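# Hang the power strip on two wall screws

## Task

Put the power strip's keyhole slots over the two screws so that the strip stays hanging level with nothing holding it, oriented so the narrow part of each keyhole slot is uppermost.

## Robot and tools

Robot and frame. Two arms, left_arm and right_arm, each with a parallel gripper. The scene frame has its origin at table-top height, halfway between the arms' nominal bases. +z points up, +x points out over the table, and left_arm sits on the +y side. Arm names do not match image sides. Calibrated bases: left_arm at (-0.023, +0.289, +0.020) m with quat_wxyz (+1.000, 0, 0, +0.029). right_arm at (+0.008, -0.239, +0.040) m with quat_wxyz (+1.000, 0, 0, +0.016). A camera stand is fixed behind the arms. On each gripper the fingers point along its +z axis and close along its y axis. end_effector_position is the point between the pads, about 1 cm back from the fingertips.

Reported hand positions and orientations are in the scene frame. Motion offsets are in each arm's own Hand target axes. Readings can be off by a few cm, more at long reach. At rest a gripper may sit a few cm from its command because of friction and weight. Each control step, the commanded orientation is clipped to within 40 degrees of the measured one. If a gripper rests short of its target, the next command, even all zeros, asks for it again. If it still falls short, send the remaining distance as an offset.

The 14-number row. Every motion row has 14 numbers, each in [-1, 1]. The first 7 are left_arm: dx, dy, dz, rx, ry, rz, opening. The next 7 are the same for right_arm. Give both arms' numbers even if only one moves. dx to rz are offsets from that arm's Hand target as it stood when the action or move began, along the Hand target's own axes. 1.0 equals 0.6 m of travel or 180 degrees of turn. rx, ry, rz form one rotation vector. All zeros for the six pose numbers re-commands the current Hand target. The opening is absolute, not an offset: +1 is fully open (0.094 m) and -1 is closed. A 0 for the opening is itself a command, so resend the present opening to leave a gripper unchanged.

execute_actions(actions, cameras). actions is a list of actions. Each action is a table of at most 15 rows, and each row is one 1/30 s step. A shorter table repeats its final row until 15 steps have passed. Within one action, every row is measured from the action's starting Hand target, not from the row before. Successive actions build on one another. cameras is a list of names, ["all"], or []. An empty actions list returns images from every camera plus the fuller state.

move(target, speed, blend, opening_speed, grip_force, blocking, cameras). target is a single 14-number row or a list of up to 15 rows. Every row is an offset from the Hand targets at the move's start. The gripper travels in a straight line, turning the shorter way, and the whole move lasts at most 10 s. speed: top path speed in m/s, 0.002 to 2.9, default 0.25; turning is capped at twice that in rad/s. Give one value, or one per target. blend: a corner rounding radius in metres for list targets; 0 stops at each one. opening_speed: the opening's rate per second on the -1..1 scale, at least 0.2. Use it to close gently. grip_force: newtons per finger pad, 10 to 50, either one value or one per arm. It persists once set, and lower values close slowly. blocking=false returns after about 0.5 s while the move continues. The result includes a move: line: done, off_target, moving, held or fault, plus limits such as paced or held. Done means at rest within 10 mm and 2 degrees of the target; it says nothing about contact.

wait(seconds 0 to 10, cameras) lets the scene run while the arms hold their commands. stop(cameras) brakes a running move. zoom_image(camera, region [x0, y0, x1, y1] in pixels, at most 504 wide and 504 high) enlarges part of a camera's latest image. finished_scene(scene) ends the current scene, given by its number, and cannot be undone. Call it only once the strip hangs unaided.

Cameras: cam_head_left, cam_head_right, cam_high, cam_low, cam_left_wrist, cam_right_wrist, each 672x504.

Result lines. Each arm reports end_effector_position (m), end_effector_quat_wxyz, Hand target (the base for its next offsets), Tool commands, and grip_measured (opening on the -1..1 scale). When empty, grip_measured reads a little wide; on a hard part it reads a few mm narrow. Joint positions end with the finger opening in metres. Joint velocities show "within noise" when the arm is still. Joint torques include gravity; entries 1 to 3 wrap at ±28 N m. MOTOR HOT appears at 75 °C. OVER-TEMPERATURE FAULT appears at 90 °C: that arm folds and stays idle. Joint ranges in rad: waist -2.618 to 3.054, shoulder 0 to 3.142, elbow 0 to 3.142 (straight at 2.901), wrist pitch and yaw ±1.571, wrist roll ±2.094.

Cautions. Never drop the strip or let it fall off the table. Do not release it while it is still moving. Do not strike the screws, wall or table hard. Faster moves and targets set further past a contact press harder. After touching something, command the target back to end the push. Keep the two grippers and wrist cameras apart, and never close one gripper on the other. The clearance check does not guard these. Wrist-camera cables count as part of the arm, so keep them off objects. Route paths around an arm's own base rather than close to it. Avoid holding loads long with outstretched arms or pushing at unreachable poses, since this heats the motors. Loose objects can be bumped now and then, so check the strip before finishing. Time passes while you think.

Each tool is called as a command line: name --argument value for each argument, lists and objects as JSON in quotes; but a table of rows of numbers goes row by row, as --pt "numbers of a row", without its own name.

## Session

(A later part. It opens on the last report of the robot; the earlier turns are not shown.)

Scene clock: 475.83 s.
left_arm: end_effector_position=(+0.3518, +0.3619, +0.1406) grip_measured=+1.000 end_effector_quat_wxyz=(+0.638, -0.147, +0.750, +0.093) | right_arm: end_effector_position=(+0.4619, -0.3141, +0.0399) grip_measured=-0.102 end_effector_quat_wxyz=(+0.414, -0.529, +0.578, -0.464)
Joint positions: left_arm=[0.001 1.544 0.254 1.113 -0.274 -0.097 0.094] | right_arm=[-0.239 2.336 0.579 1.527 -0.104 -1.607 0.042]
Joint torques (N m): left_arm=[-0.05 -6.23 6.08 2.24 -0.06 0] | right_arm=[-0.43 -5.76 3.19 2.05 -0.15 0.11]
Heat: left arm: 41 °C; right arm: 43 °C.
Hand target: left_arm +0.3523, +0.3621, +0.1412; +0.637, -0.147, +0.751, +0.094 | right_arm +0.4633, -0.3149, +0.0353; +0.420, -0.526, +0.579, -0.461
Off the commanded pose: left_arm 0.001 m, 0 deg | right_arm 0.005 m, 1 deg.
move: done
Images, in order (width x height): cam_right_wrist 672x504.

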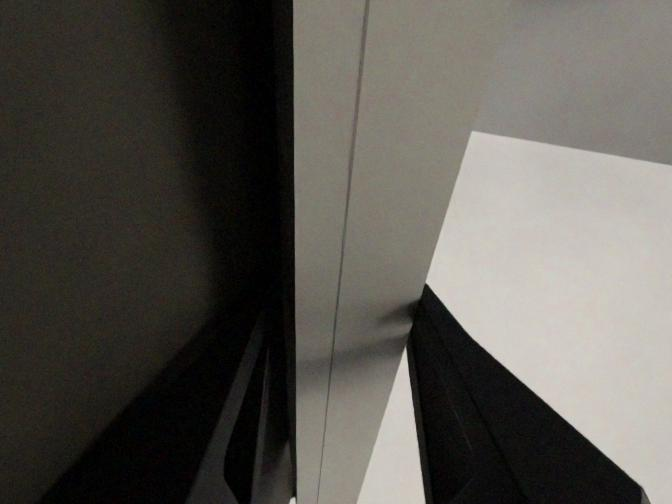

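move --target '[0,0,0,0,0,0,1, 0,0,0,0,0,0,0.02]' --opening_speed 0.3 --cameras '["cam_right_wrist","cam_high"]'

Scene clock: 483.43 s.
left_arm: end_effector_position=(+0.3518, +0.3619, +0.1406) grip_measured=+1.000 end_effector_quat_wxyz=(+0.638, -0.147, +0.750, +0.093) | right_arm: end_effector_position=(+0.4637, -0.3139, +0.0417) grip_measured=+0.017 end_effector_quat_wxyz=(+0.418, -0.527, +0.577, -0.464)
Joint positions: left_arm=[0.001 1.544 0.254 1.113 -0.274 -0.097 0.094] | right_arm=[-0.239 2.336 0.584 1.529 -0.107 -1.602 0.048]
Joint torques (N m): left_arm=[-0.05 -6.22 6.06 2.24 -0.07 0] | right_arm=[-0.38 -5.83 2.82 2.01 -0.11 0.05]
Heat: left arm: 41 °C; right arm: 43 °C.
Hand target: left_arm +0.3523, +0.3621, +0.1412; +0.637, -0.147, +0.751, +0.094 | right_arm +0.4633, -0.3149, +0.0354; +0.420, -0.526, +0.579, -0.461
Off the commanded pose: left_arm 0.001 m, 0 deg | right_arm 0.006 m, 0 deg.
move: done
Images, in order (width x height): cam_high 672x504, cam_right_wrist 672x504.

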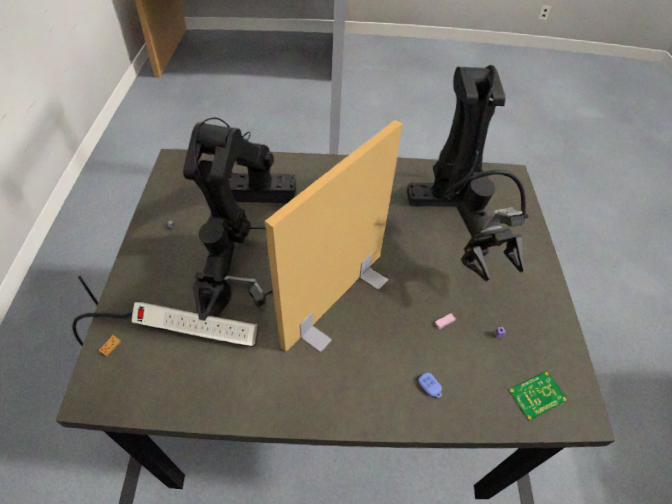

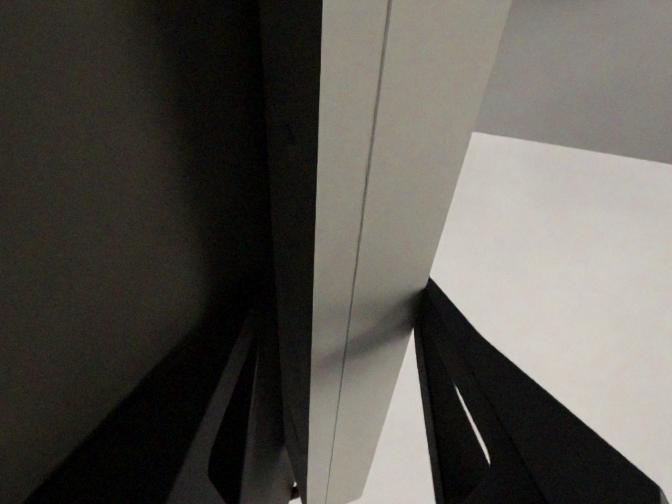

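zoom_image --camera "cam_high" --region '[40, 240, 300, 380]'

Scaled by 1.938.

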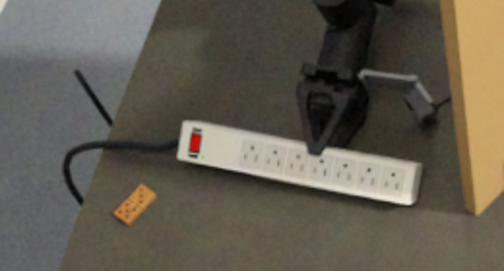

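move --pt "0 0 0 0 0 0 1 0 -0.1 -0.06 -0.05 0 0 0.6" --pt "0 0 0 0 0 0 1 0 -0.19 -0.12 -0.3 0 0 1" --blend '[0.02,0]' --speed 0.12 --opening_speed 0.5 --cameras '["cam_right_wrist","cam_high"]'

Scene clock: 621.37 s.
left_arm: end_effector_position=(+0.3518, +0.3619, +0.1406) grip_measured=+1.000 end_effector_quat_wxyz=(+0.638, -0.147, +0.750, +0.093) | right_arm: end_effector_position=(+0.4128, -0.3128, +0.1611) grip_measured=+0.998 end_effector_quat_wxyz=(+0.136, -0.655, +0.728, -0.151)
Joint positions: left_arm=[0.001 1.544 0.254 1.113 -0.274 -0.097 0.094] | right_arm=[-0.231 1.728 1.377 -0.812 -0.037 -1.657 0.094]
Joint torques (N m): left_arm=[-0.02 -6.22 6.06 2.24 -0.06 -0.01] | right_arm=[0.61 -5.67 9.24 0.77 -0.06 0]
Heat: left arm: 42 °C; right arm: 41 °C.
Hand target: left_arm +0.3523, +0.3621, +0.1412; +0.637, -0.147, +0.751, +0.094 | right_arm +0.4186, -0.3107, +0.1624; +0.135, -0.659, +0.725, -0.148
Off the commanded pose: left_arm 0.001 m, 0 deg | right_arm 0.006 m, 1 deg.
move: done
Images, in order (width x height): cam_high 672x504, cam_right_wrist 672x504.

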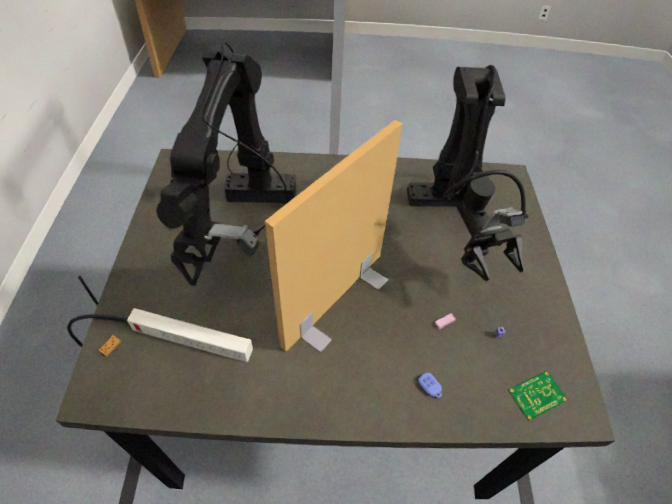

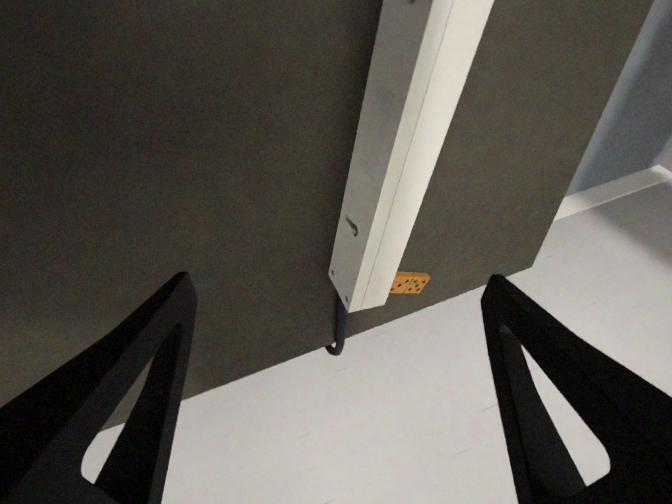

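move --target '[0,0,0,0,0,0,1, 0.011,-0.1092,0.1325,-0.128,0.0131,0.0628,1]' --speed 0.3 --cameras '["cam_right_wrist"]'

Scene clock: 643.17 s.
left_arm: end_effector_position=(+0.3518, +0.3619, +0.1406) grip_measured=+1.000 end_effector_quat_wxyz=(+0.638, -0.147, +0.750, +0.093) | right_arm: end_effector_position=(+0.5076, -0.3294, +0.1238) grip_measured=+0.998 end_effector_quat_wxyz=(+0.030, -0.595, +0.803, -0.035)
Joint positions: left_arm=[0.001 1.544 0.254 1.113 -0.274 -0.097 0.094] | right_arm=[-0.211 2.586 2.65 -1.544 0.005 -1.456 0.094]
Joint torques (N m): left_arm=[-0.05 -6.22 6.06 2.23 -0.07 -0.01] | right_arm=[0.43 -10.09 8.09 0.22 -0.06 0.06]
Heat: left arm: 42 °C; right arm: 43 °C.
Hand target: left_arm +0.3523, +0.3621, +0.1412; +0.637, -0.147, +0.751, +0.094 | right_arm +0.5091, -0.3260, +0.1152; +0.000, -0.595, +0.804, +0.000
Off the commanded pose: left_arm 0.001 m, 0 deg | right_arm 0.009 m, 5 deg.
joint sent to its limit (right arm) — joint 4 (wrist pitch), lower limit. The joint targets are off in orientation, not in position.
move: off_target (right_arm)
Images, in order (width x height): cam_right_wrist 672x504.

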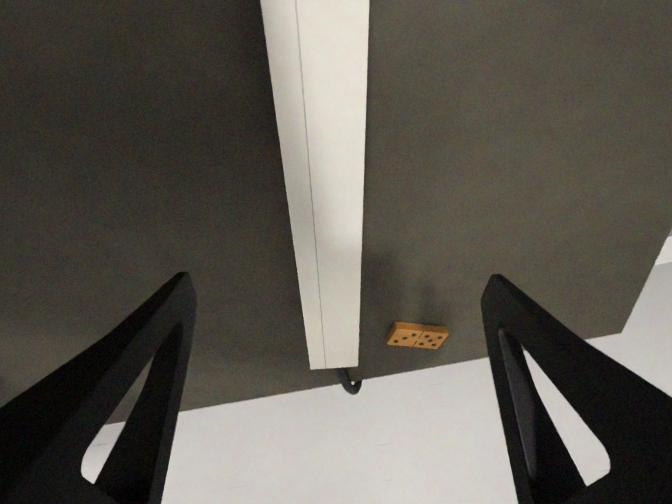

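move --target '[0,0,0,0,0,0,1, -0.012,0.0,0.129,0,0,0,1]' --speed 0.2

Scene clock: 650.13 s.
left_arm: end_effector_position=(+0.3518, +0.3619, +0.1406) grip_measured=+1.000 end_effector_quat_wxyz=(+0.638, -0.147, +0.750, +0.093) | right_arm: end_effector_position=(+0.5103, -0.3224, +0.0500) grip_measured=+0.998 end_effector_quat_wxyz=(+0.004, -0.595, +0.803, -0.008)
Joint positions: left_arm=[0.001 1.544 0.254 1.113 -0.274 -0.097 0.094] | right_arm=[-0.197 2.656 2.491 -1.389 0.005 -1.441 0.094]
Joint velocities: left_arm=[within noise] | right_arm=[-0.002 0.012 0.012 0.081 -0.007 0.154 0]
Joint torques (N m): left_arm=[-0.03 -6.22 6.08 2.24 -0.06 -0.01] | right_arm=[0.36 -10.7 6.74 0.3 -0.08 0.05]
Heat: left arm: 42 °C; right arm: 44 °C.
Hand target: left_arm +0.3523, +0.3621, +0.1412; +0.637, -0.147, +0.751, +0.094 | right_arm +0.5113, -0.3191, +0.0378; +0.000, -0.595, +0.804, +0.000
Off the commanded pose: left_arm 0.001 m, 0 deg | right_arm 0.013 m, 1 deg.
move: off_target (right_arm)

move --target '[0,0,0,0,0,0,1, 0,0,0,0,0,0,-0.4]' --opening_speed 0.7

move --pt "0 0 0 0 0 0 1 0 0.01 -0.1 0 0 0 -0.5" --pt "0 0 0 0 0 0 1 0 0.09 -0.1 0.43 0 0 -0.5" --blend '[0.02,0]' --speed 0.3 --cameras '["cam_right_wrist","cam_high"]'

Scene clock: 656.07 s.
left_arm: end_effector_position=(+0.3518, +0.3619, +0.1406) grip_measured=+1.000 end_effector_quat_wxyz=(+0.638, -0.147, +0.750, +0.093) | right_arm: end_effector_position=(+0.5105, -0.3225, +0.0500) grip_measured=-0.295 end_effector_quat_wxyz=(+0.004, -0.595, +0.803, -0.008)
Joint positions: left_arm=[0.001 1.544 0.254 1.113 -0.274 -0.097 0.094] | right_arm=[-0.197 2.656 2.491 -1.388 0.005 -1.44 0.033]
Joint torques (N m): left_arm=[-0.03 -6.22 6.06 2.24 -0.07 -0.01] | right_arm=[0.39 -10.78 6.74 0.26 -0.05 0.04]
Heat: left arm: 42 °C; right arm: 44 °C.
Hand target: left_arm +0.3523, +0.3621, +0.1412; +0.637, -0.147, +0.751, +0.094 | right_arm +0.5112, -0.3191, +0.0378; +0.000, -0.595, +0.804, +0.000
Off the commanded pose: left_arm 0.001 m, 0 deg | right_arm 0.013 m, 1 deg.
move: off_target (right_arm)

Scene clock: 659.73 s.
left_arm: end_effector_position=(+0.3518, +0.3619, +0.1406) grip_measured=+1.000 end_effector_quat_wxyz=(+0.638, -0.147, +0.750, +0.093) | right_arm: end_effector_position=(+0.4510, -0.3011, +0.0784) grip_measured=-0.297 end_effector_quat_wxyz=(+0.358, -0.477, +0.652, -0.468)
Joint positions: left_arm=[0.001 1.544 0.254 1.113 -0.274 -0.097 0.094] | right_arm=[-0.085 2.021 0.519 1.183 0.221 -1.477 0.033]
Joint torques (N m): left_arm=[-0.03 -6.22 6.08 2.23 -0.06 -0.01] | right_arm=[0.34 -6.19 4.4 2.65 0.29 -0.34]
Heat: left arm: 42 °C; right arm: 44 °C.
Hand target: left_arm +0.3523, +0.3621, +0.1412; +0.637, -0.147, +0.751, +0.094 | right_arm +0.4595, -0.3033, +0.0977; +0.372, -0.464, +0.627, -0.503
Off the commanded pose: left_arm 0.001 m, 0 deg | right_arm 0.021 m, 5 deg.
move: off_target (right_arm)
Images, in order (width x height): cam_high 672x504, cam_right_wrist 672x504.

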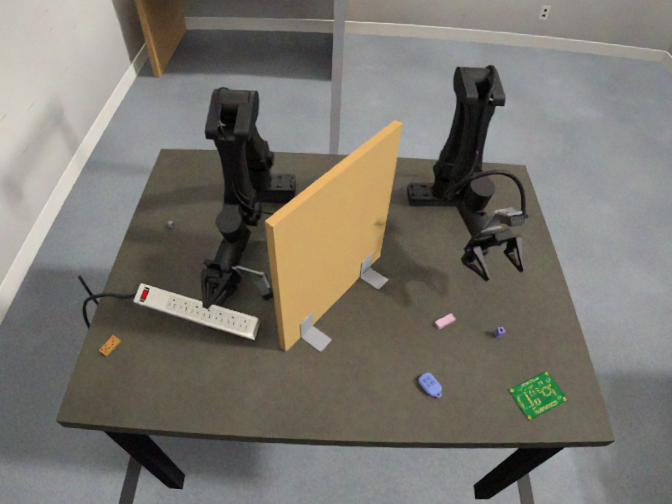

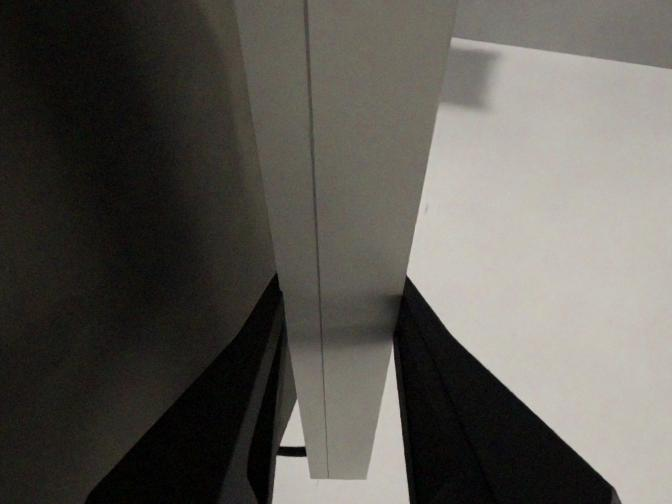

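move --target '[0,0,0,0,0,0,1, 0,0.088,0.006,-0.04,0,0,-0.5]' --speed 0.15

Scene clock: 665.33 s.
left_arm: end_effector_position=(+0.3518, +0.3619, +0.1406) grip_measured=+1.000 end_effector_quat_wxyz=(+0.638, -0.147, +0.750, +0.093) | right_arm: end_effector_position=(+0.4445, -0.3007, +0.0433) grip_measured=-0.297 end_effector_quat_wxyz=(+0.343, -0.485, +0.668, -0.449)
Joint positions: left_arm=[0.001 1.544 0.254 1.113 -0.274 -0.097 0.094] | right_arm=[-0.085 2.132 0.519 1.234 0.221 -1.459 0.033]
Joint torques (N m): left_arm=[-0.03 -6.22 6.08 2.23 -0.06 -0.01] | right_arm=[0.38 -5.49 4.9 2 0.18 -0.25]
Heat: left arm: 42 °C; right arm: 43 °C.
Hand target: left_arm +0.3523, +0.3621, +0.1412; +0.637, -0.147, +0.751, +0.094 | right_arm +0.4519, -0.3010, +0.0453; +0.342, -0.487, +0.657, -0.462
Off the commanded pose: left_arm 0.001 m, 0 deg | right_arm 0.008 m, 2 deg.
move: done

move --target '[0,0,0,0,0,0,1, 0,0.012,0.0,-0.012,0,0,-0.5]' --speed 0.1 --cameras '["cam_high","cam_right_wrist"]'

Scene clock: 668.77 s.
left_arm: end_effector_position=(+0.3518, +0.3619, +0.1406) grip_measured=+1.000 end_effector_quat_wxyz=(+0.638, -0.147, +0.750, +0.093) | right_arm: end_effector_position=(+0.4460, -0.3008, +0.0427) grip_measured=-0.297 end_effector_quat_wxyz=(+0.343, -0.483, +0.670, -0.447)
Joint positions: left_arm=[0.001 1.544 0.254 1.113 -0.274 -0.097 0.094] | right_arm=[-0.085 2.132 0.527 1.222 0.221 -1.453 0.033]
Joint torques (N m): left_arm=[-0.03 -6.22 6.05 2.23 -0.07 -0.01] | right_arm=[0.38 -6.24 4.59 1.62 0.15 -0.22]
Heat: left arm: 42 °C; right arm: 42 °C.
Hand target: left_arm +0.3523, +0.3621, +0.1412; +0.637, -0.147, +0.751, +0.094 | right_arm +0.4496, -0.3003, +0.0386; +0.333, -0.493, +0.666, -0.450
Off the commanded pose: left_arm 0.001 m, 0 deg | right_arm 0.005 m, 2 deg.
move: done
Images, in order (width x height): cam_high 672x504, cam_right_wrist 672x504.

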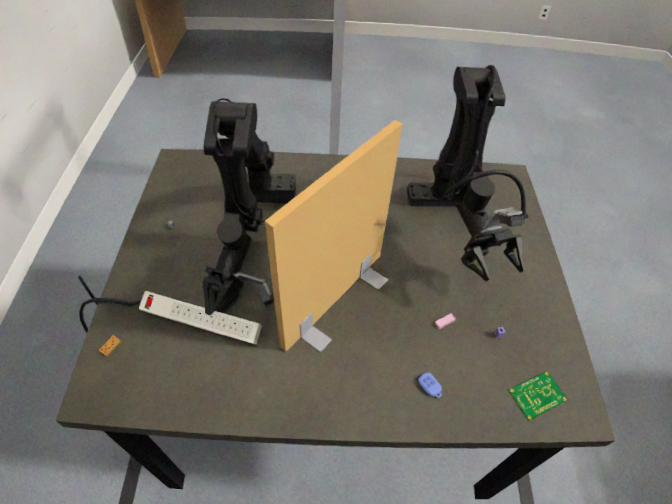

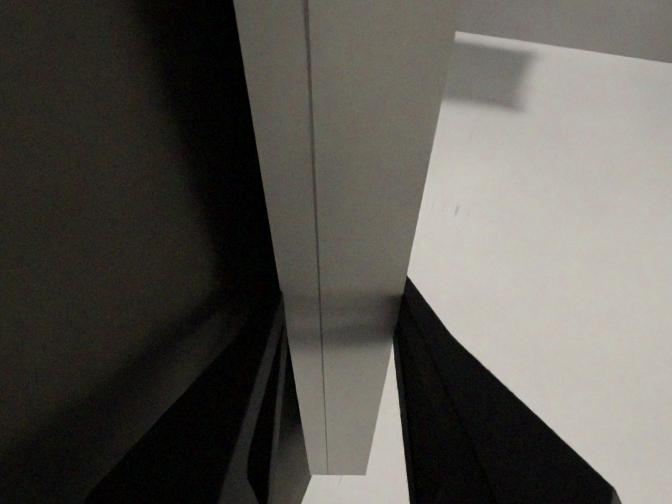

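move --target '[0,0,0,0,0,0,1, 0,0.005,0.0,-0.035,0,0,-0.5]' --speed 0.1 --cameras '["cam_right_wrist"]'

Scene clock: 674.23 s.
left_arm: end_effector_position=(+0.3518, +0.3619, +0.1406) grip_measured=+1.000 end_effector_quat_wxyz=(+0.638, -0.147, +0.750, +0.093) | right_arm: end_effector_position=(+0.4509, -0.3010, +0.0434) grip_measured=-0.297 end_effector_quat_wxyz=(+0.327, -0.491, +0.686, -0.427)
Joint positions: left_arm=[0.001 1.544 0.254 1.113 -0.274 -0.097 0.094] | right_arm=[-0.085 2.07 0.569 1.054 0.22 -1.435 0.033]
Joint torques (N m): left_arm=[-0.03 -6.23 6.06 2.24 -0.07 -0.01] | right_arm=[-0.14 -8.92 4.48 0.97 -0.06 -0.19]
Heat: left arm: 42 °C; right arm: 42 °C.
Hand target: left_arm +0.3523, +0.3621, +0.1412; +0.637, -0.147, +0.751, +0.094 | right_arm +0.4484, -0.2999, +0.0357; +0.305, -0.511, +0.690, -0.412
Off the commanded pose: left_arm 0.001 m, 0 deg | right_arm 0.008 m, 4 deg.
move: off_target (right_arm)
Images, in order (width x height): cam_right_wrist 672x504.

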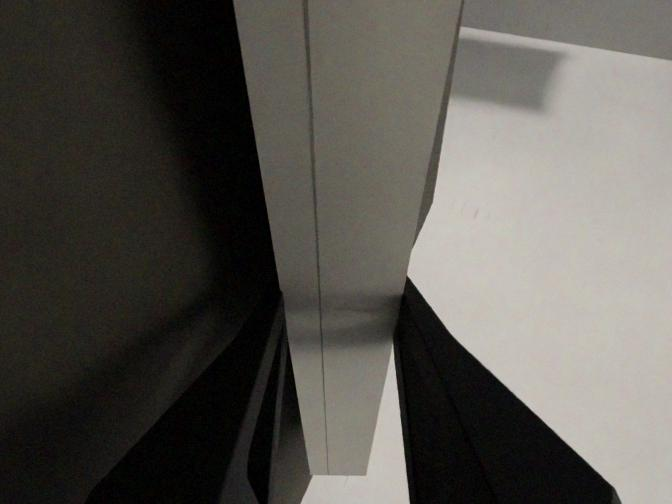

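move --target '[0,0,0,0,0,0,1, 0,0.0,0.0,0.095,0,0,-0.5]' --speed 0.1

Scene clock: 683.10 s.
left_arm: end_effector_position=(+0.3518, +0.3619, +0.1406) grip_measured=+1.000 end_effector_quat_wxyz=(+0.638, -0.147, +0.750, +0.093) | right_arm: end_effector_position=(+0.4507, -0.3013, +0.0381) grip_measured=-0.297 end_effector_quat_wxyz=(+0.376, -0.457, +0.642, -0.488)
Joint positions: left_arm=[0.001 1.544 0.254 1.113 -0.274 -0.097 0.094] | right_arm=[-0.077 2.321 0.539 1.531 0.244 -1.471 0.033]
Joint torques (N m): left_arm=[-0.03 -6.22 6.06 2.24 -0.07 -0.01] | right_arm=[0.61 -5.18 1.81 2.34 0.19 -0.36]
Heat: left arm: 42 °C; right arm: 41 °C.
Hand target: left_arm +0.3523, +0.3621, +0.1412; +0.637, -0.147, +0.751, +0.094 | right_arm +0.4485, -0.3000, +0.0358; +0.378, -0.460, +0.621, -0.510
Off the commanded pose: left_arm 0.001 m, 0 deg | right_arm 0.004 m, 4 deg.
joint sent to its limit (right arm) — joint 4 (wrist pitch), upper limit. The joint targets still meet the commanded pose.
move: off_target (right_arm)

move --target '[0,0,0,0,0,0,1, 0,0,0,0,0,0,-0.15]' --opening_speed 0.3 --cameras '["cam_right_wrist","cam_high"]'

Scene clock: 688.43 s.
left_arm: end_effector_position=(+0.3518, +0.3619, +0.1406) grip_measured=+1.000 end_effector_quat_wxyz=(+0.638, -0.147, +0.750, +0.093) | right_arm: end_effector_position=(+0.4502, -0.3025, +0.0378) grip_measured=-0.152 end_effector_quat_wxyz=(+0.366, -0.465, +0.636, -0.495)
Joint positions: left_arm=[0.001 1.544 0.254 1.113 -0.274 -0.097 0.094] | right_arm=[-0.077 2.322 0.539 1.531 0.25 -1.501 0.04]
Joint torques (N m): left_arm=[-0.03 -6.23 6.06 2.23 -0.07 -0.01] | right_arm=[0.57 -5.3 1.83 2.31 0.11 -0.1]
Heat: left arm: 42 °C; right arm: 41 °C.
Hand target: left_arm +0.3523, +0.3621, +0.1412; +0.637, -0.147, +0.751, +0.094 | right_arm +0.4485, -0.3001, +0.0359; +0.378, -0.460, +0.621, -0.511
Off the commanded pose: left_arm 0.001 m, 0 deg | right_arm 0.004 m, 3 deg.
joint sent to its limit (right arm) — joint 4 (wrist pitch), upper limit. The joint targets still meet the commanded pose.
move: off_target (right_arm)
Images, in order (width x height): cam_high 672x504, cam_right_wrist 672x504.

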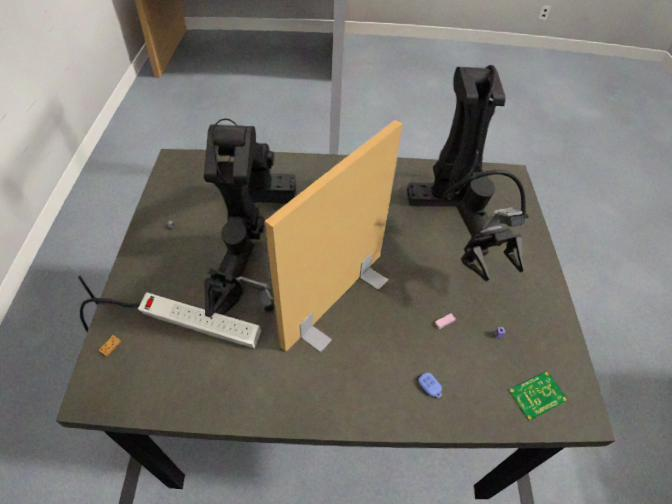

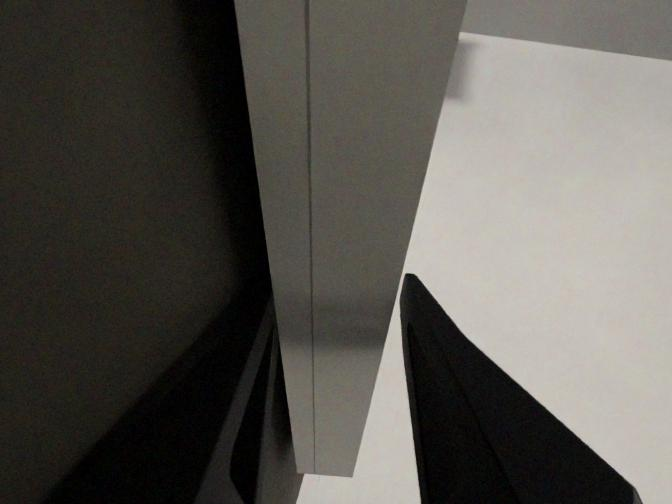

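move --target '[0,0,0,0,0,0,1, 0,0.018,-0.0566,0,0,0,-0.12]' --speed 0.1 --cameras '["cam_right_wrist","cam_high"]'

Scene clock: 693.17 s.
left_arm: end_effector_position=(+0.3518, +0.3619, +0.1406) grip_measured=+1.000 end_effector_quat_wxyz=(+0.638, -0.147, +0.750, +0.093) | right_arm: end_effector_position=(+0.4243, -0.2929, +0.0336) grip_measured=-0.122 end_effector_quat_wxyz=(+0.346, -0.473, +0.648, -0.487)
Joint positions: left_arm=[0.001 1.544 0.254 1.113 -0.274 -0.097 0.094] | right_arm=[-0.033 2.28 0.442 1.532 0.306 -1.488 0.041]
Joint torques (N m): left_arm=[-0.03 -6.22 6.06 2.23 -0.07 -0.01] | right_arm=[0.5 -6.11 -0.91 2.3 0.05 0.06]
Heat: left arm: 42 °C; right arm: 40 °C.
Hand target: left_arm +0.3523, +0.3621, +0.1412; +0.637, -0.147, +0.751, +0.094 | right_arm +0.4146, -0.2896, +0.0317; +0.378, -0.460, +0.621, -0.510
Off the commanded pose: left_arm 0.001 m, 0 deg | right_arm 0.010 m, 6 deg.
joint sent to its limit (right arm) — joint 4 (wrist pitch), upper limit. The joint targets are off in orientation, not in position.
move: off_target (right_arm)
Images, in order (width x height): cam_high 672x504, cam_right_wrist 672x504.

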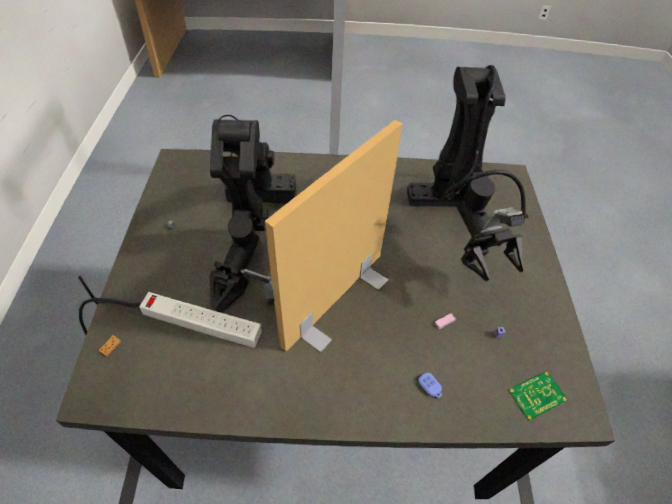

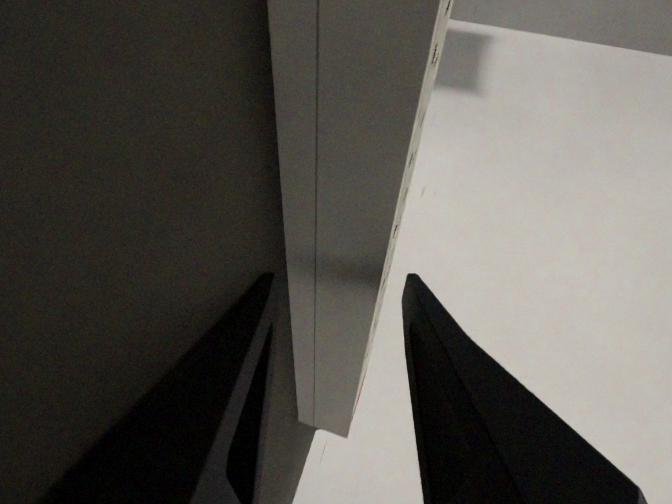

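move --target '[0,0,0,0,0,0,1, 0,0.014,-0.06,0,0,0,-0.12]' --speed 0.1 --cameras '["cam_right_wrist","cam_high","cam_head_right"]'

Scene clock: 696.00 s.
left_arm: end_effector_position=(+0.3518, +0.3619, +0.1406) grip_measured=+1.000 end_effector_quat_wxyz=(+0.638, -0.147, +0.750, +0.093) | right_arm: end_effector_position=(+0.3893, -0.2822, +0.0331) grip_measured=-0.122 end_effector_quat_wxyz=(+0.327, -0.477, +0.663, -0.476)
Joint positions: left_arm=[0.001 1.544 0.254 1.113 -0.274 -0.097 0.094] | right_arm=[0.028 2.214 0.314 1.532 0.381 -1.451 0.041]
Joint torques (N m): left_arm=[-0.03 -6.22 6.08 2.23 -0.07 -0.01] | right_arm=[0.62 -5.08 -1.37 2.27 0.01 0.12]
Heat: left arm: 42 °C; right arm: 40 °C.
Hand target: left_arm +0.3523, +0.3621, +0.1412; +0.637, -0.147, +0.751, +0.094 | right_arm +0.3794, -0.2789, +0.0306; +0.378, -0.460, +0.620, -0.511
Off the commanded pose: left_arm 0.001 m, 0 deg | right_arm 0.011 m, 9 deg.
joint sent to its limit (right arm) — joint 4 (wrist pitch), upper limit. The joint targets are off in orientation, not in position.
move: off_target (right_arm)
Images, in order (width x height): cam_head_right 672x504, cam_high 672x504, cam_right_wrist 672x504.

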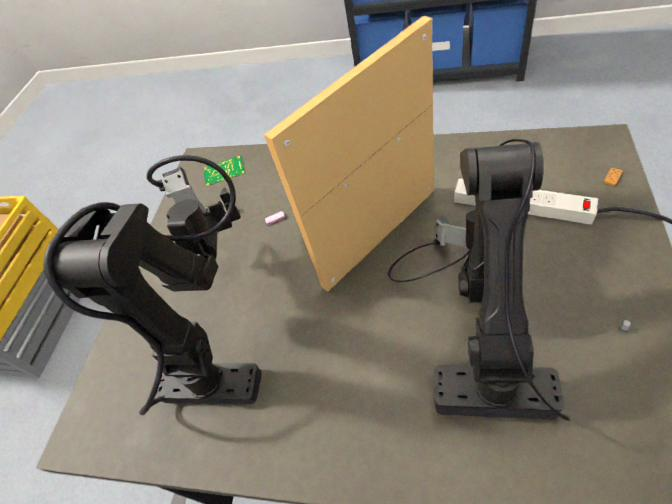

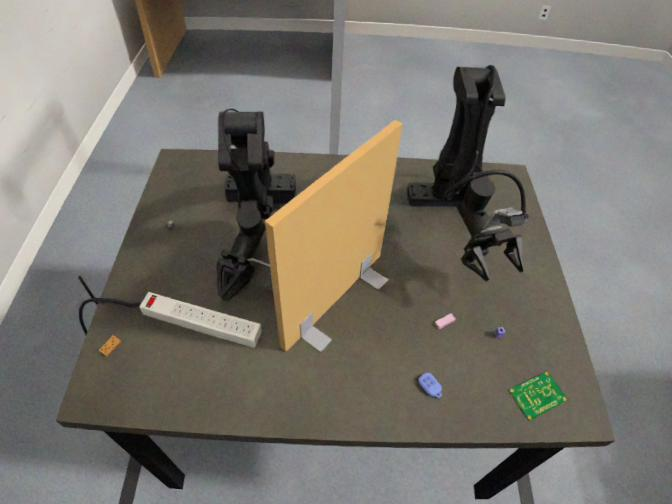

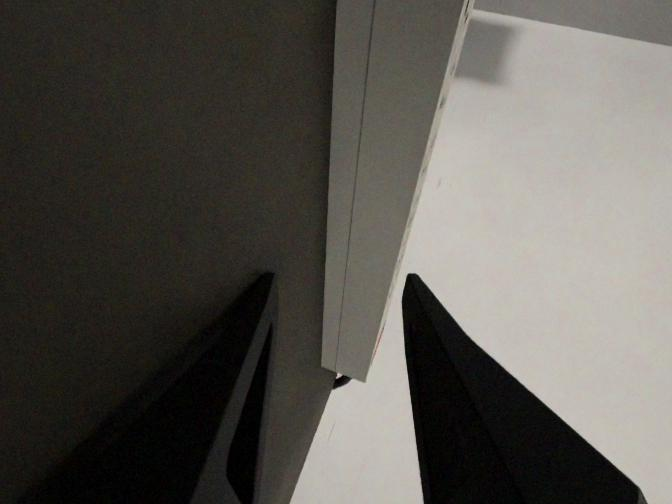

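move --pt "0 0 0 0 0 0 1 0 -0.09 -0.09 -0.05 0 0 0.2" --pt "0 0 0 0 0 0 1 0.01 -0.23 -0.073 -0.29 0 0 1" --blend '[0.03,0]' --speed 0.25 --cameras '["cam_right_wrist","cam_high"]'

Scene clock: 708.80 s.
left_arm: end_effector_position=(+0.3518, +0.3619, +0.1406) grip_measured=+1.000 end_effector_quat_wxyz=(+0.638, -0.147, +0.750, +0.093) | right_arm: end_effector_position=(+0.3561, -0.2793, +0.1694) grip_measured=+0.998 end_effector_quat_wxyz=(+0.132, -0.582, +0.780, -0.188)
Joint positions: left_arm=[0.001 1.544 0.254 1.113 -0.274 -0.097 0.094] | right_arm=[-0.091 1.458 1.111 -0.773 0.114 -1.368 0.094]
Joint velocities: left_arm=[-0.007 -0.012 -0.022 -0.154 -0.007 -0.022 0] | right_arm=[within noise]
Joint torques (N m): left_arm=[-0.03 -6.22 6.06 2.24 -0.06 0] | right_arm=[-0.53 -3.86 9.28 0.88 -0.08 0.02]
Heat: left arm: 43 °C; right arm: 41 °C.
Hand target: left_arm +0.3523, +0.3621, +0.1412; +0.637, -0.147, +0.751, +0.094 | right_arm +0.3619, -0.2799, +0.1743; +0.137, -0.579, +0.782, -0.185
Off the commanded pose: left_arm 0.001 m, 0 deg | right_arm 0.008 m, 1 deg.
move: done
Images, in order (width x height): cam_high 672x504, cam_right_wrist 672x504.

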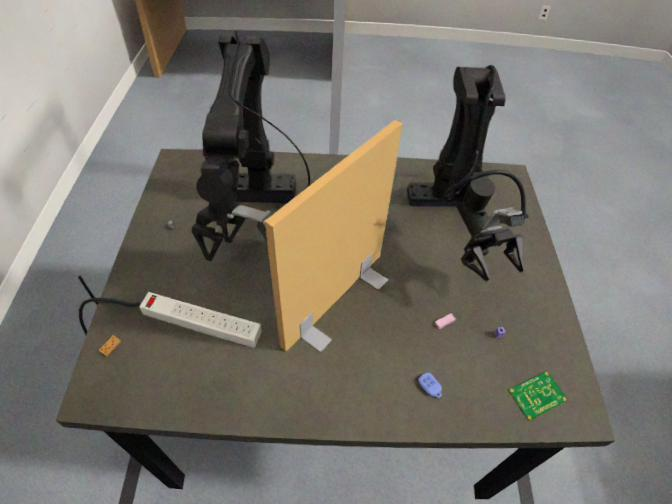

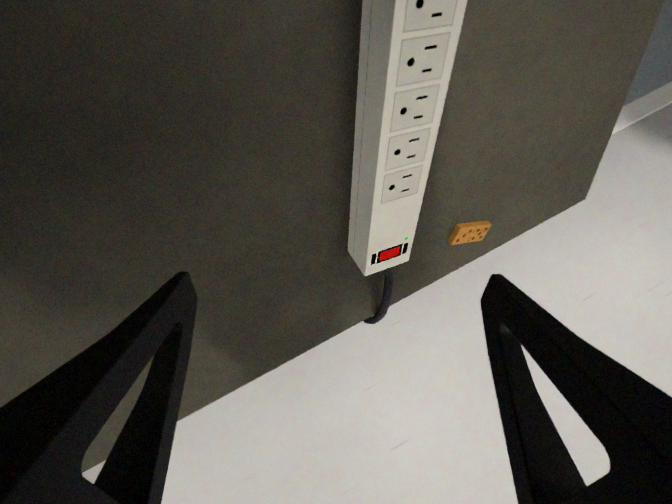

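move --target '[0,0,0,0,0,0,1, 0.0023,-0.1145,0.1773,-0.1479,0.002,0.0085,1]' --speed 0.25 --cameras '["cam_right_wrist"]'

Scene clock: 732.50 s.
left_arm: end_effector_position=(+0.3518, +0.3619, +0.1406) grip_measured=+1.000 end_effector_quat_wxyz=(+0.638, -0.147, +0.750, +0.093) | right_arm: end_effector_position=(+0.4636, -0.3130, +0.1183) grip_measured=+0.998 end_effector_quat_wxyz=(+0.003, -0.583, +0.812, -0.013)
Joint positions: left_arm=[0.001 1.544 0.254 1.113 -0.274 -0.097 0.094] | right_arm=[-0.189 2.347 2.194 -1.396 0.014 -1.404 0.094]
Joint torques (N m): left_arm=[-0.05 -6.22 6.06 2.23 -0.07 -0.01] | right_arm=[-0.4 -8.73 8.39 0.11 -0.18 -0.07]
Heat: left arm: 43 °C; right arm: 48 °C.
Hand target: left_arm +0.3523, +0.3621, +0.1412; +0.637, -0.147, +0.751, +0.094 | right_arm +0.4659, -0.3130, +0.1100; +0.000, -0.584, +0.812, +0.000
Off the commanded pose: left_arm 0.001 m, 0 deg | right_arm 0.009 m, 1 deg.
move: done
Images, in order (width x height): cam_right_wrist 672x504.

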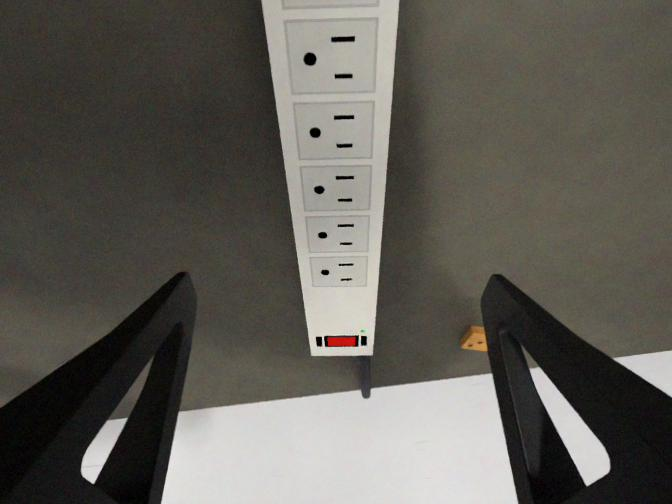

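move --target '[0,0,0,0,0,0,1, -0.012,0.0,0.145,0,0,0.008,1]' --speed 0.2 --cameras '["cam_right_wrist"]'

Scene clock: 738.80 s.
left_arm: end_effector_position=(+0.3518, +0.3619, +0.1406) grip_measured=+1.000 end_effector_quat_wxyz=(+0.638, -0.147, +0.750, +0.093) | right_arm: end_effector_position=(+0.4705, -0.3124, +0.0358) grip_measured=+0.998 end_effector_quat_wxyz=(+0.005, -0.573, +0.819, -0.014)
Joint positions: left_arm=[0.001 1.544 0.254 1.113 -0.274 -0.097 0.094] | right_arm=[-0.186 2.4 1.959 -1.104 0.014 -1.376 0.094]
Joint torques (N m): left_arm=[-0.05 -6.22 6.06 2.23 -0.07 -0.01] | right_arm=[0.55 -9.84 5.52 0.3 -0.15 0.06]
Heat: left arm: 43 °C; right arm: 48 °C.
Hand target: left_arm +0.3523, +0.3621, +0.1412; +0.637, -0.147, +0.751, +0.094 | right_arm +0.4683, -0.3063, +0.0232; +0.000, -0.574, +0.819, -0.001
Off the commanded pose: left_arm 0.001 m, 0 deg | right_arm 0.014 m, 2 deg.
move: off_target (right_arm)
Images, in order (width x height): cam_right_wrist 672x504.

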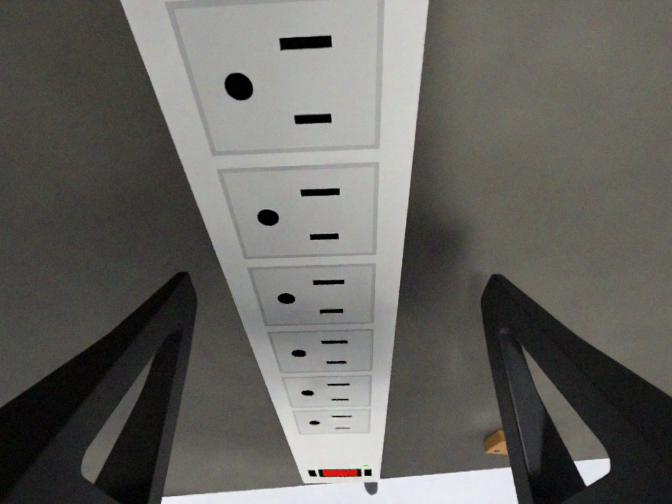

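move --target '[0,0,0,0,0,0,1, -0.012,0.004,0.018,0,0,-0.0195,1]' --speed 0.1 --cameras '["cam_right_wrist","cam_high"]'

Scene clock: 746.23 s.
left_arm: end_effector_position=(+0.3518, +0.3619, +0.1406) grip_measured=+1.000 end_effector_quat_wxyz=(+0.638, -0.147, +0.750, +0.093) | right_arm: end_effector_position=(+0.4747, -0.3046, +0.0309) grip_measured=+0.998 end_effector_quat_wxyz=(+0.010, -0.594, +0.804, -0.020)
Joint positions: left_arm=[0.001 1.544 0.254 1.113 -0.274 -0.097 0.094] | right_arm=[-0.168 2.4 1.938 -1.067 0.013 -1.409 0.094]
Joint torques (N m): left_arm=[-0.03 -6.22 6.08 2.24 -0.06 -0.01] | right_arm=[0.25 -9.33 4.89 0.31 -0.17 -0.1]
Heat: left arm: 43 °C; right arm: 46 °C.
Hand target: left_arm +0.3523, +0.3621, +0.1412; +0.637, -0.147, +0.751, +0.094 | right_arm +0.4685, -0.2986, +0.0124; +0.000, -0.599, +0.801, +0.000
Off the commanded pose: left_arm 0.001 m, 0 deg | right_arm 0.020 m, 3 deg.
move: off_target (right_arm)
Images, in order (width x height): cam_high 672x504, cam_right_wrist 672x504.

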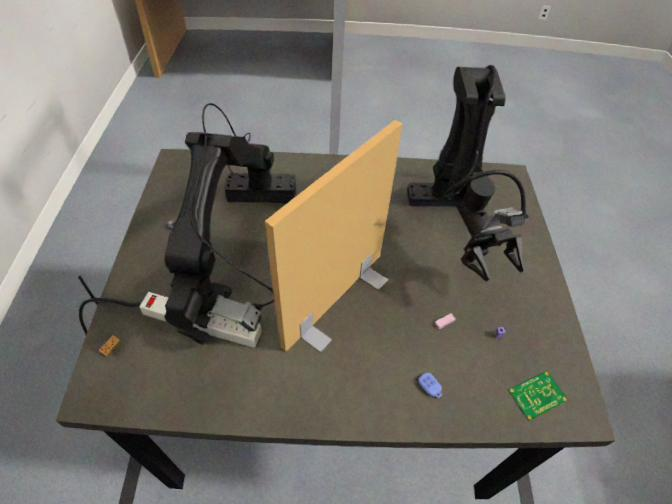

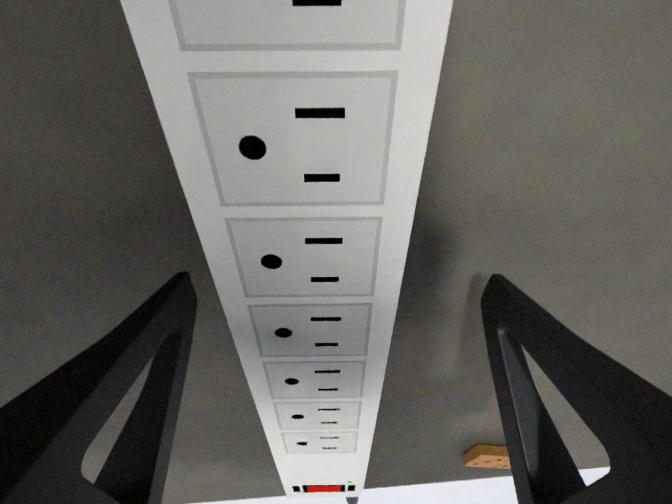

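move --target '[0,0,0,0,0,0,1, 0,0.006,0.014,0,0,0,1]' --speed 0.1

Scene clock: 749.70 s.
left_arm: end_effector_position=(+0.3518, +0.3619, +0.1406) grip_measured=+1.000 end_effector_quat_wxyz=(+0.638, -0.147, +0.750, +0.093) | right_arm: end_effector_position=(+0.4711, -0.3041, +0.0204) grip_measured=+0.998 end_effector_quat_wxyz=(+0.009, -0.594, +0.804, -0.018)
Joint positions: left_arm=[0.001 1.544 0.254 1.113 -0.274 -0.097 0.094] | right_arm=[-0.168 2.4 1.896 -1.028 0.013 -1.409 0.094]
Joint torques (N m): left_arm=[-0.03 -6.22 6.06 2.23 -0.07 -0.01] | right_arm=[0.49 -9.55 4.88 0.32 -0.16 -0.05]
Heat: left arm: 43 °C; right arm: 45 °C.
Hand target: left_arm +0.3523, +0.3621, +0.1412; +0.637, -0.147, +0.751, +0.094 | right_arm +0.4651, -0.2976, +0.0040; +0.000, -0.599, +0.801, +0.000
Off the commanded pose: left_arm 0.001 m, 0 deg | right_arm 0.019 m, 2 deg.
move: off_target (right_arm)

move --target '[0,0,0,0,0,0,1, 0,0.0,-0.045,0,0,0,1]' --speed 0.1

Scene clock: 753.17 s.
left_arm: end_effector_position=(+0.3518, +0.3619, +0.1406) grip_measured=+1.000 end_effector_quat_wxyz=(+0.638, -0.147, +0.750, +0.093) | right_arm: end_effector_position=(+0.4578, -0.3023, +0.0223) grip_measured=+0.998 end_effector_quat_wxyz=(-0.011, -0.594, +0.804, +0.001)
Joint positions: left_arm=[0.001 1.544 0.254 1.113 -0.274 -0.097 0.094] | right_arm=[-0.168 2.4 1.904 -1.092 0.013 -1.409 0.094]
Joint torques (N m): left_arm=[-0.05 -6.23 6.06 2.23 -0.06 0] | right_arm=[0.55 -12.01 8.14 0.11 -0.15 -0.05]
Heat: left arm: 43 °C; right arm: 45 °C.
Hand target: left_arm +0.3523, +0.3621, +0.1412; +0.637, -0.147, +0.751, +0.094 | right_arm +0.4650, -0.2975, +0.0310; +0.000, -0.599, +0.801, +0.000
Off the commanded pose: left_arm 0.001 m, 0 deg | right_arm 0.012 m, 1 deg.
move: off_target (right_arm)

move --target '[0,0,0,0,0,0,1, 0,-0.013,-0.007,0,0,0,1]' --speed 0.1 --cameras '["cam_right_wrist"]'

Scene clock: 758.27 s.
left_arm: end_effector_position=(+0.3518, +0.3619, +0.1406) grip_measured=+1.000 end_effector_quat_wxyz=(+0.638, -0.147, +0.750, +0.093) | right_arm: end_effector_position=(+0.4701, -0.3039, +0.0407) grip_measured=+0.998 end_effector_quat_wxyz=(+0.001, -0.595, +0.804, -0.010)
Joint positions: left_arm=[0.001 1.544 0.254 1.113 -0.274 -0.097 0.094] | right_arm=[-0.168 2.4 1.979 -1.134 0.013 -1.411 0.094]
Joint torques (N m): left_arm=[-0.03 -6.22 6.08 2.23 -0.07 -0.01] | right_arm=[0.36 -9.72 8.14 0.15 -0.16 -0.05]
Heat: left arm: 43 °C; right arm: 45 °C.
Hand target: left_arm +0.3523, +0.3621, +0.1412; +0.637, -0.147, +0.751, +0.094 | right_arm +0.4726, -0.2997, +0.0352; +0.000, -0.599, +0.801, +0.000
Off the commanded pose: left_arm 0.001 m, 0 deg | right_arm 0.007 m, 1 deg.
move: done
Images, in order (width x height): cam_right_wrist 672x504.

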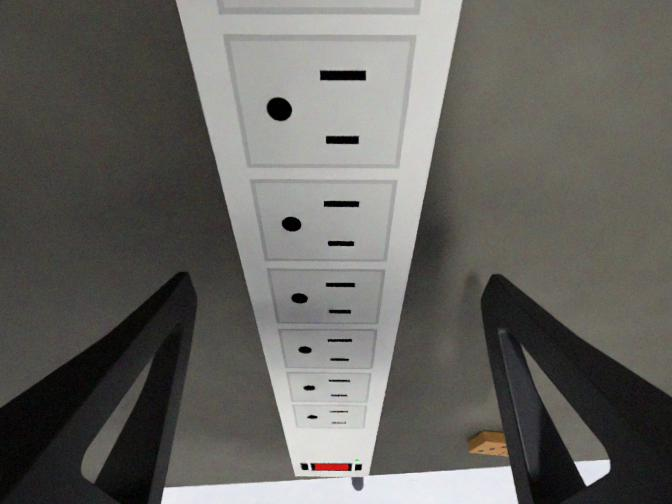

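move --target '[0,0,0,0,0,0,1, 0,0.0,0.042,0,0,0,1]' --speed 0.08

Scene clock: 761.50 s.
left_arm: end_effector_position=(+0.3518, +0.3619, +0.1406) grip_measured=+1.000 end_effector_quat_wxyz=(+0.638, -0.147, +0.750, +0.093) | right_arm: end_effector_position=(+0.4782, -0.3051, +0.0277) grip_measured=+0.998 end_effector_quat_wxyz=(+0.009, -0.595, +0.804, -0.019)
Joint positions: left_arm=[0.001 1.544 0.254 1.113 -0.274 -0.097 0.094] | right_arm=[-0.168 2.422 1.966 -1.075 0.013 -1.411 0.094]
Joint torques (N m): left_arm=[-0.03 -6.23 6.06 2.23 -0.07 -0.01] | right_arm=[0.36 -9.43 5.07 0.27 -0.16 -0.07]
Heat: left arm: 43 °C; right arm: 45 °C.
Hand target: left_arm +0.3523, +0.3621, +0.1412; +0.637, -0.147, +0.751, +0.094 | right_arm +0.4725, -0.2998, +0.0099; +0.000, -0.599, +0.801, +0.000
Off the commanded pose: left_arm 0.001 m, 0 deg | right_arm 0.019 m, 2 deg.
move: off_target (right_arm)

move --target '[0,0,0,0,0,0,1.0,0,0,0.002,0,0,0,-0.1]' --opening_speed 0.6 --speed 0.1 --cameras '["cam_head_right","cam_right_wrist"]'

Scene clock: 790.27 s.
left_arm: end_effector_position=(+0.3518, +0.3619, +0.1406) grip_measured=+1.000 end_effector_quat_wxyz=(+0.638, -0.147, +0.750, +0.093) | right_arm: end_effector_position=(+0.4791, -0.3050, +0.0277) grip_measured=-0.060 end_effector_quat_wxyz=(+0.011, -0.595, +0.804, -0.020)
Joint positions: left_arm=[0.001 1.544 0.254 1.113 -0.274 -0.097 0.094] | right_arm=[-0.168 2.422 1.966 -1.071 0.013 -1.412 0.044]
Joint torques (N m): left_arm=[-0.03 -6.22 6.06 2.24 -0.06 0] | right_arm=[0.36 -9.37 4.88 0.32 -0.14 -0.05]
Heat: left arm: 43 °C; right arm: 42 °C.
Hand target: left_arm +0.3523, +0.3621, +0.1412; +0.637, -0.147, +0.751, +0.094 | right_arm +0.4725, -0.2998, +0.0087; +0.000, -0.599, +0.801, +0.000
Off the commanded pose: left_arm 0.001 m, 0 deg | right_arm 0.021 m, 3 deg.
move: off_target (right_arm)
Images, in order (width x height): cam_head_right 672x504, cam_right_wrist 672x504.

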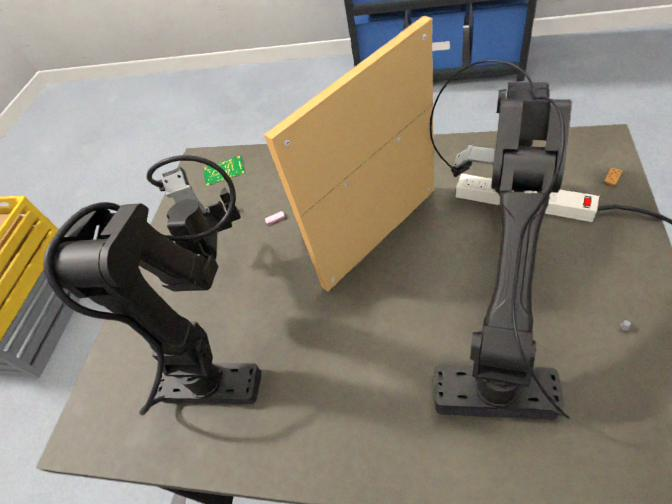

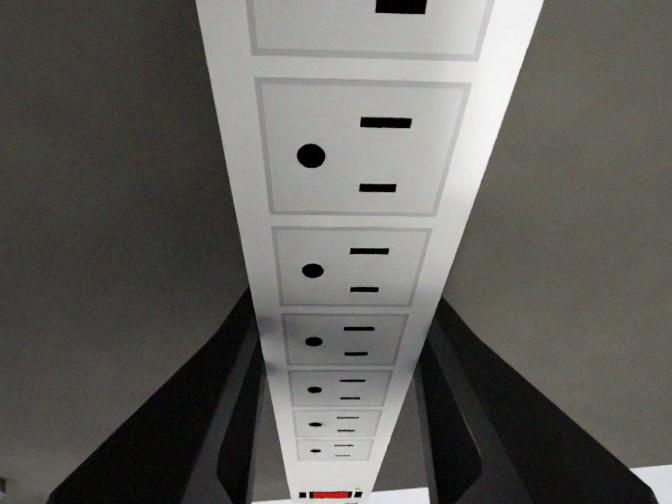

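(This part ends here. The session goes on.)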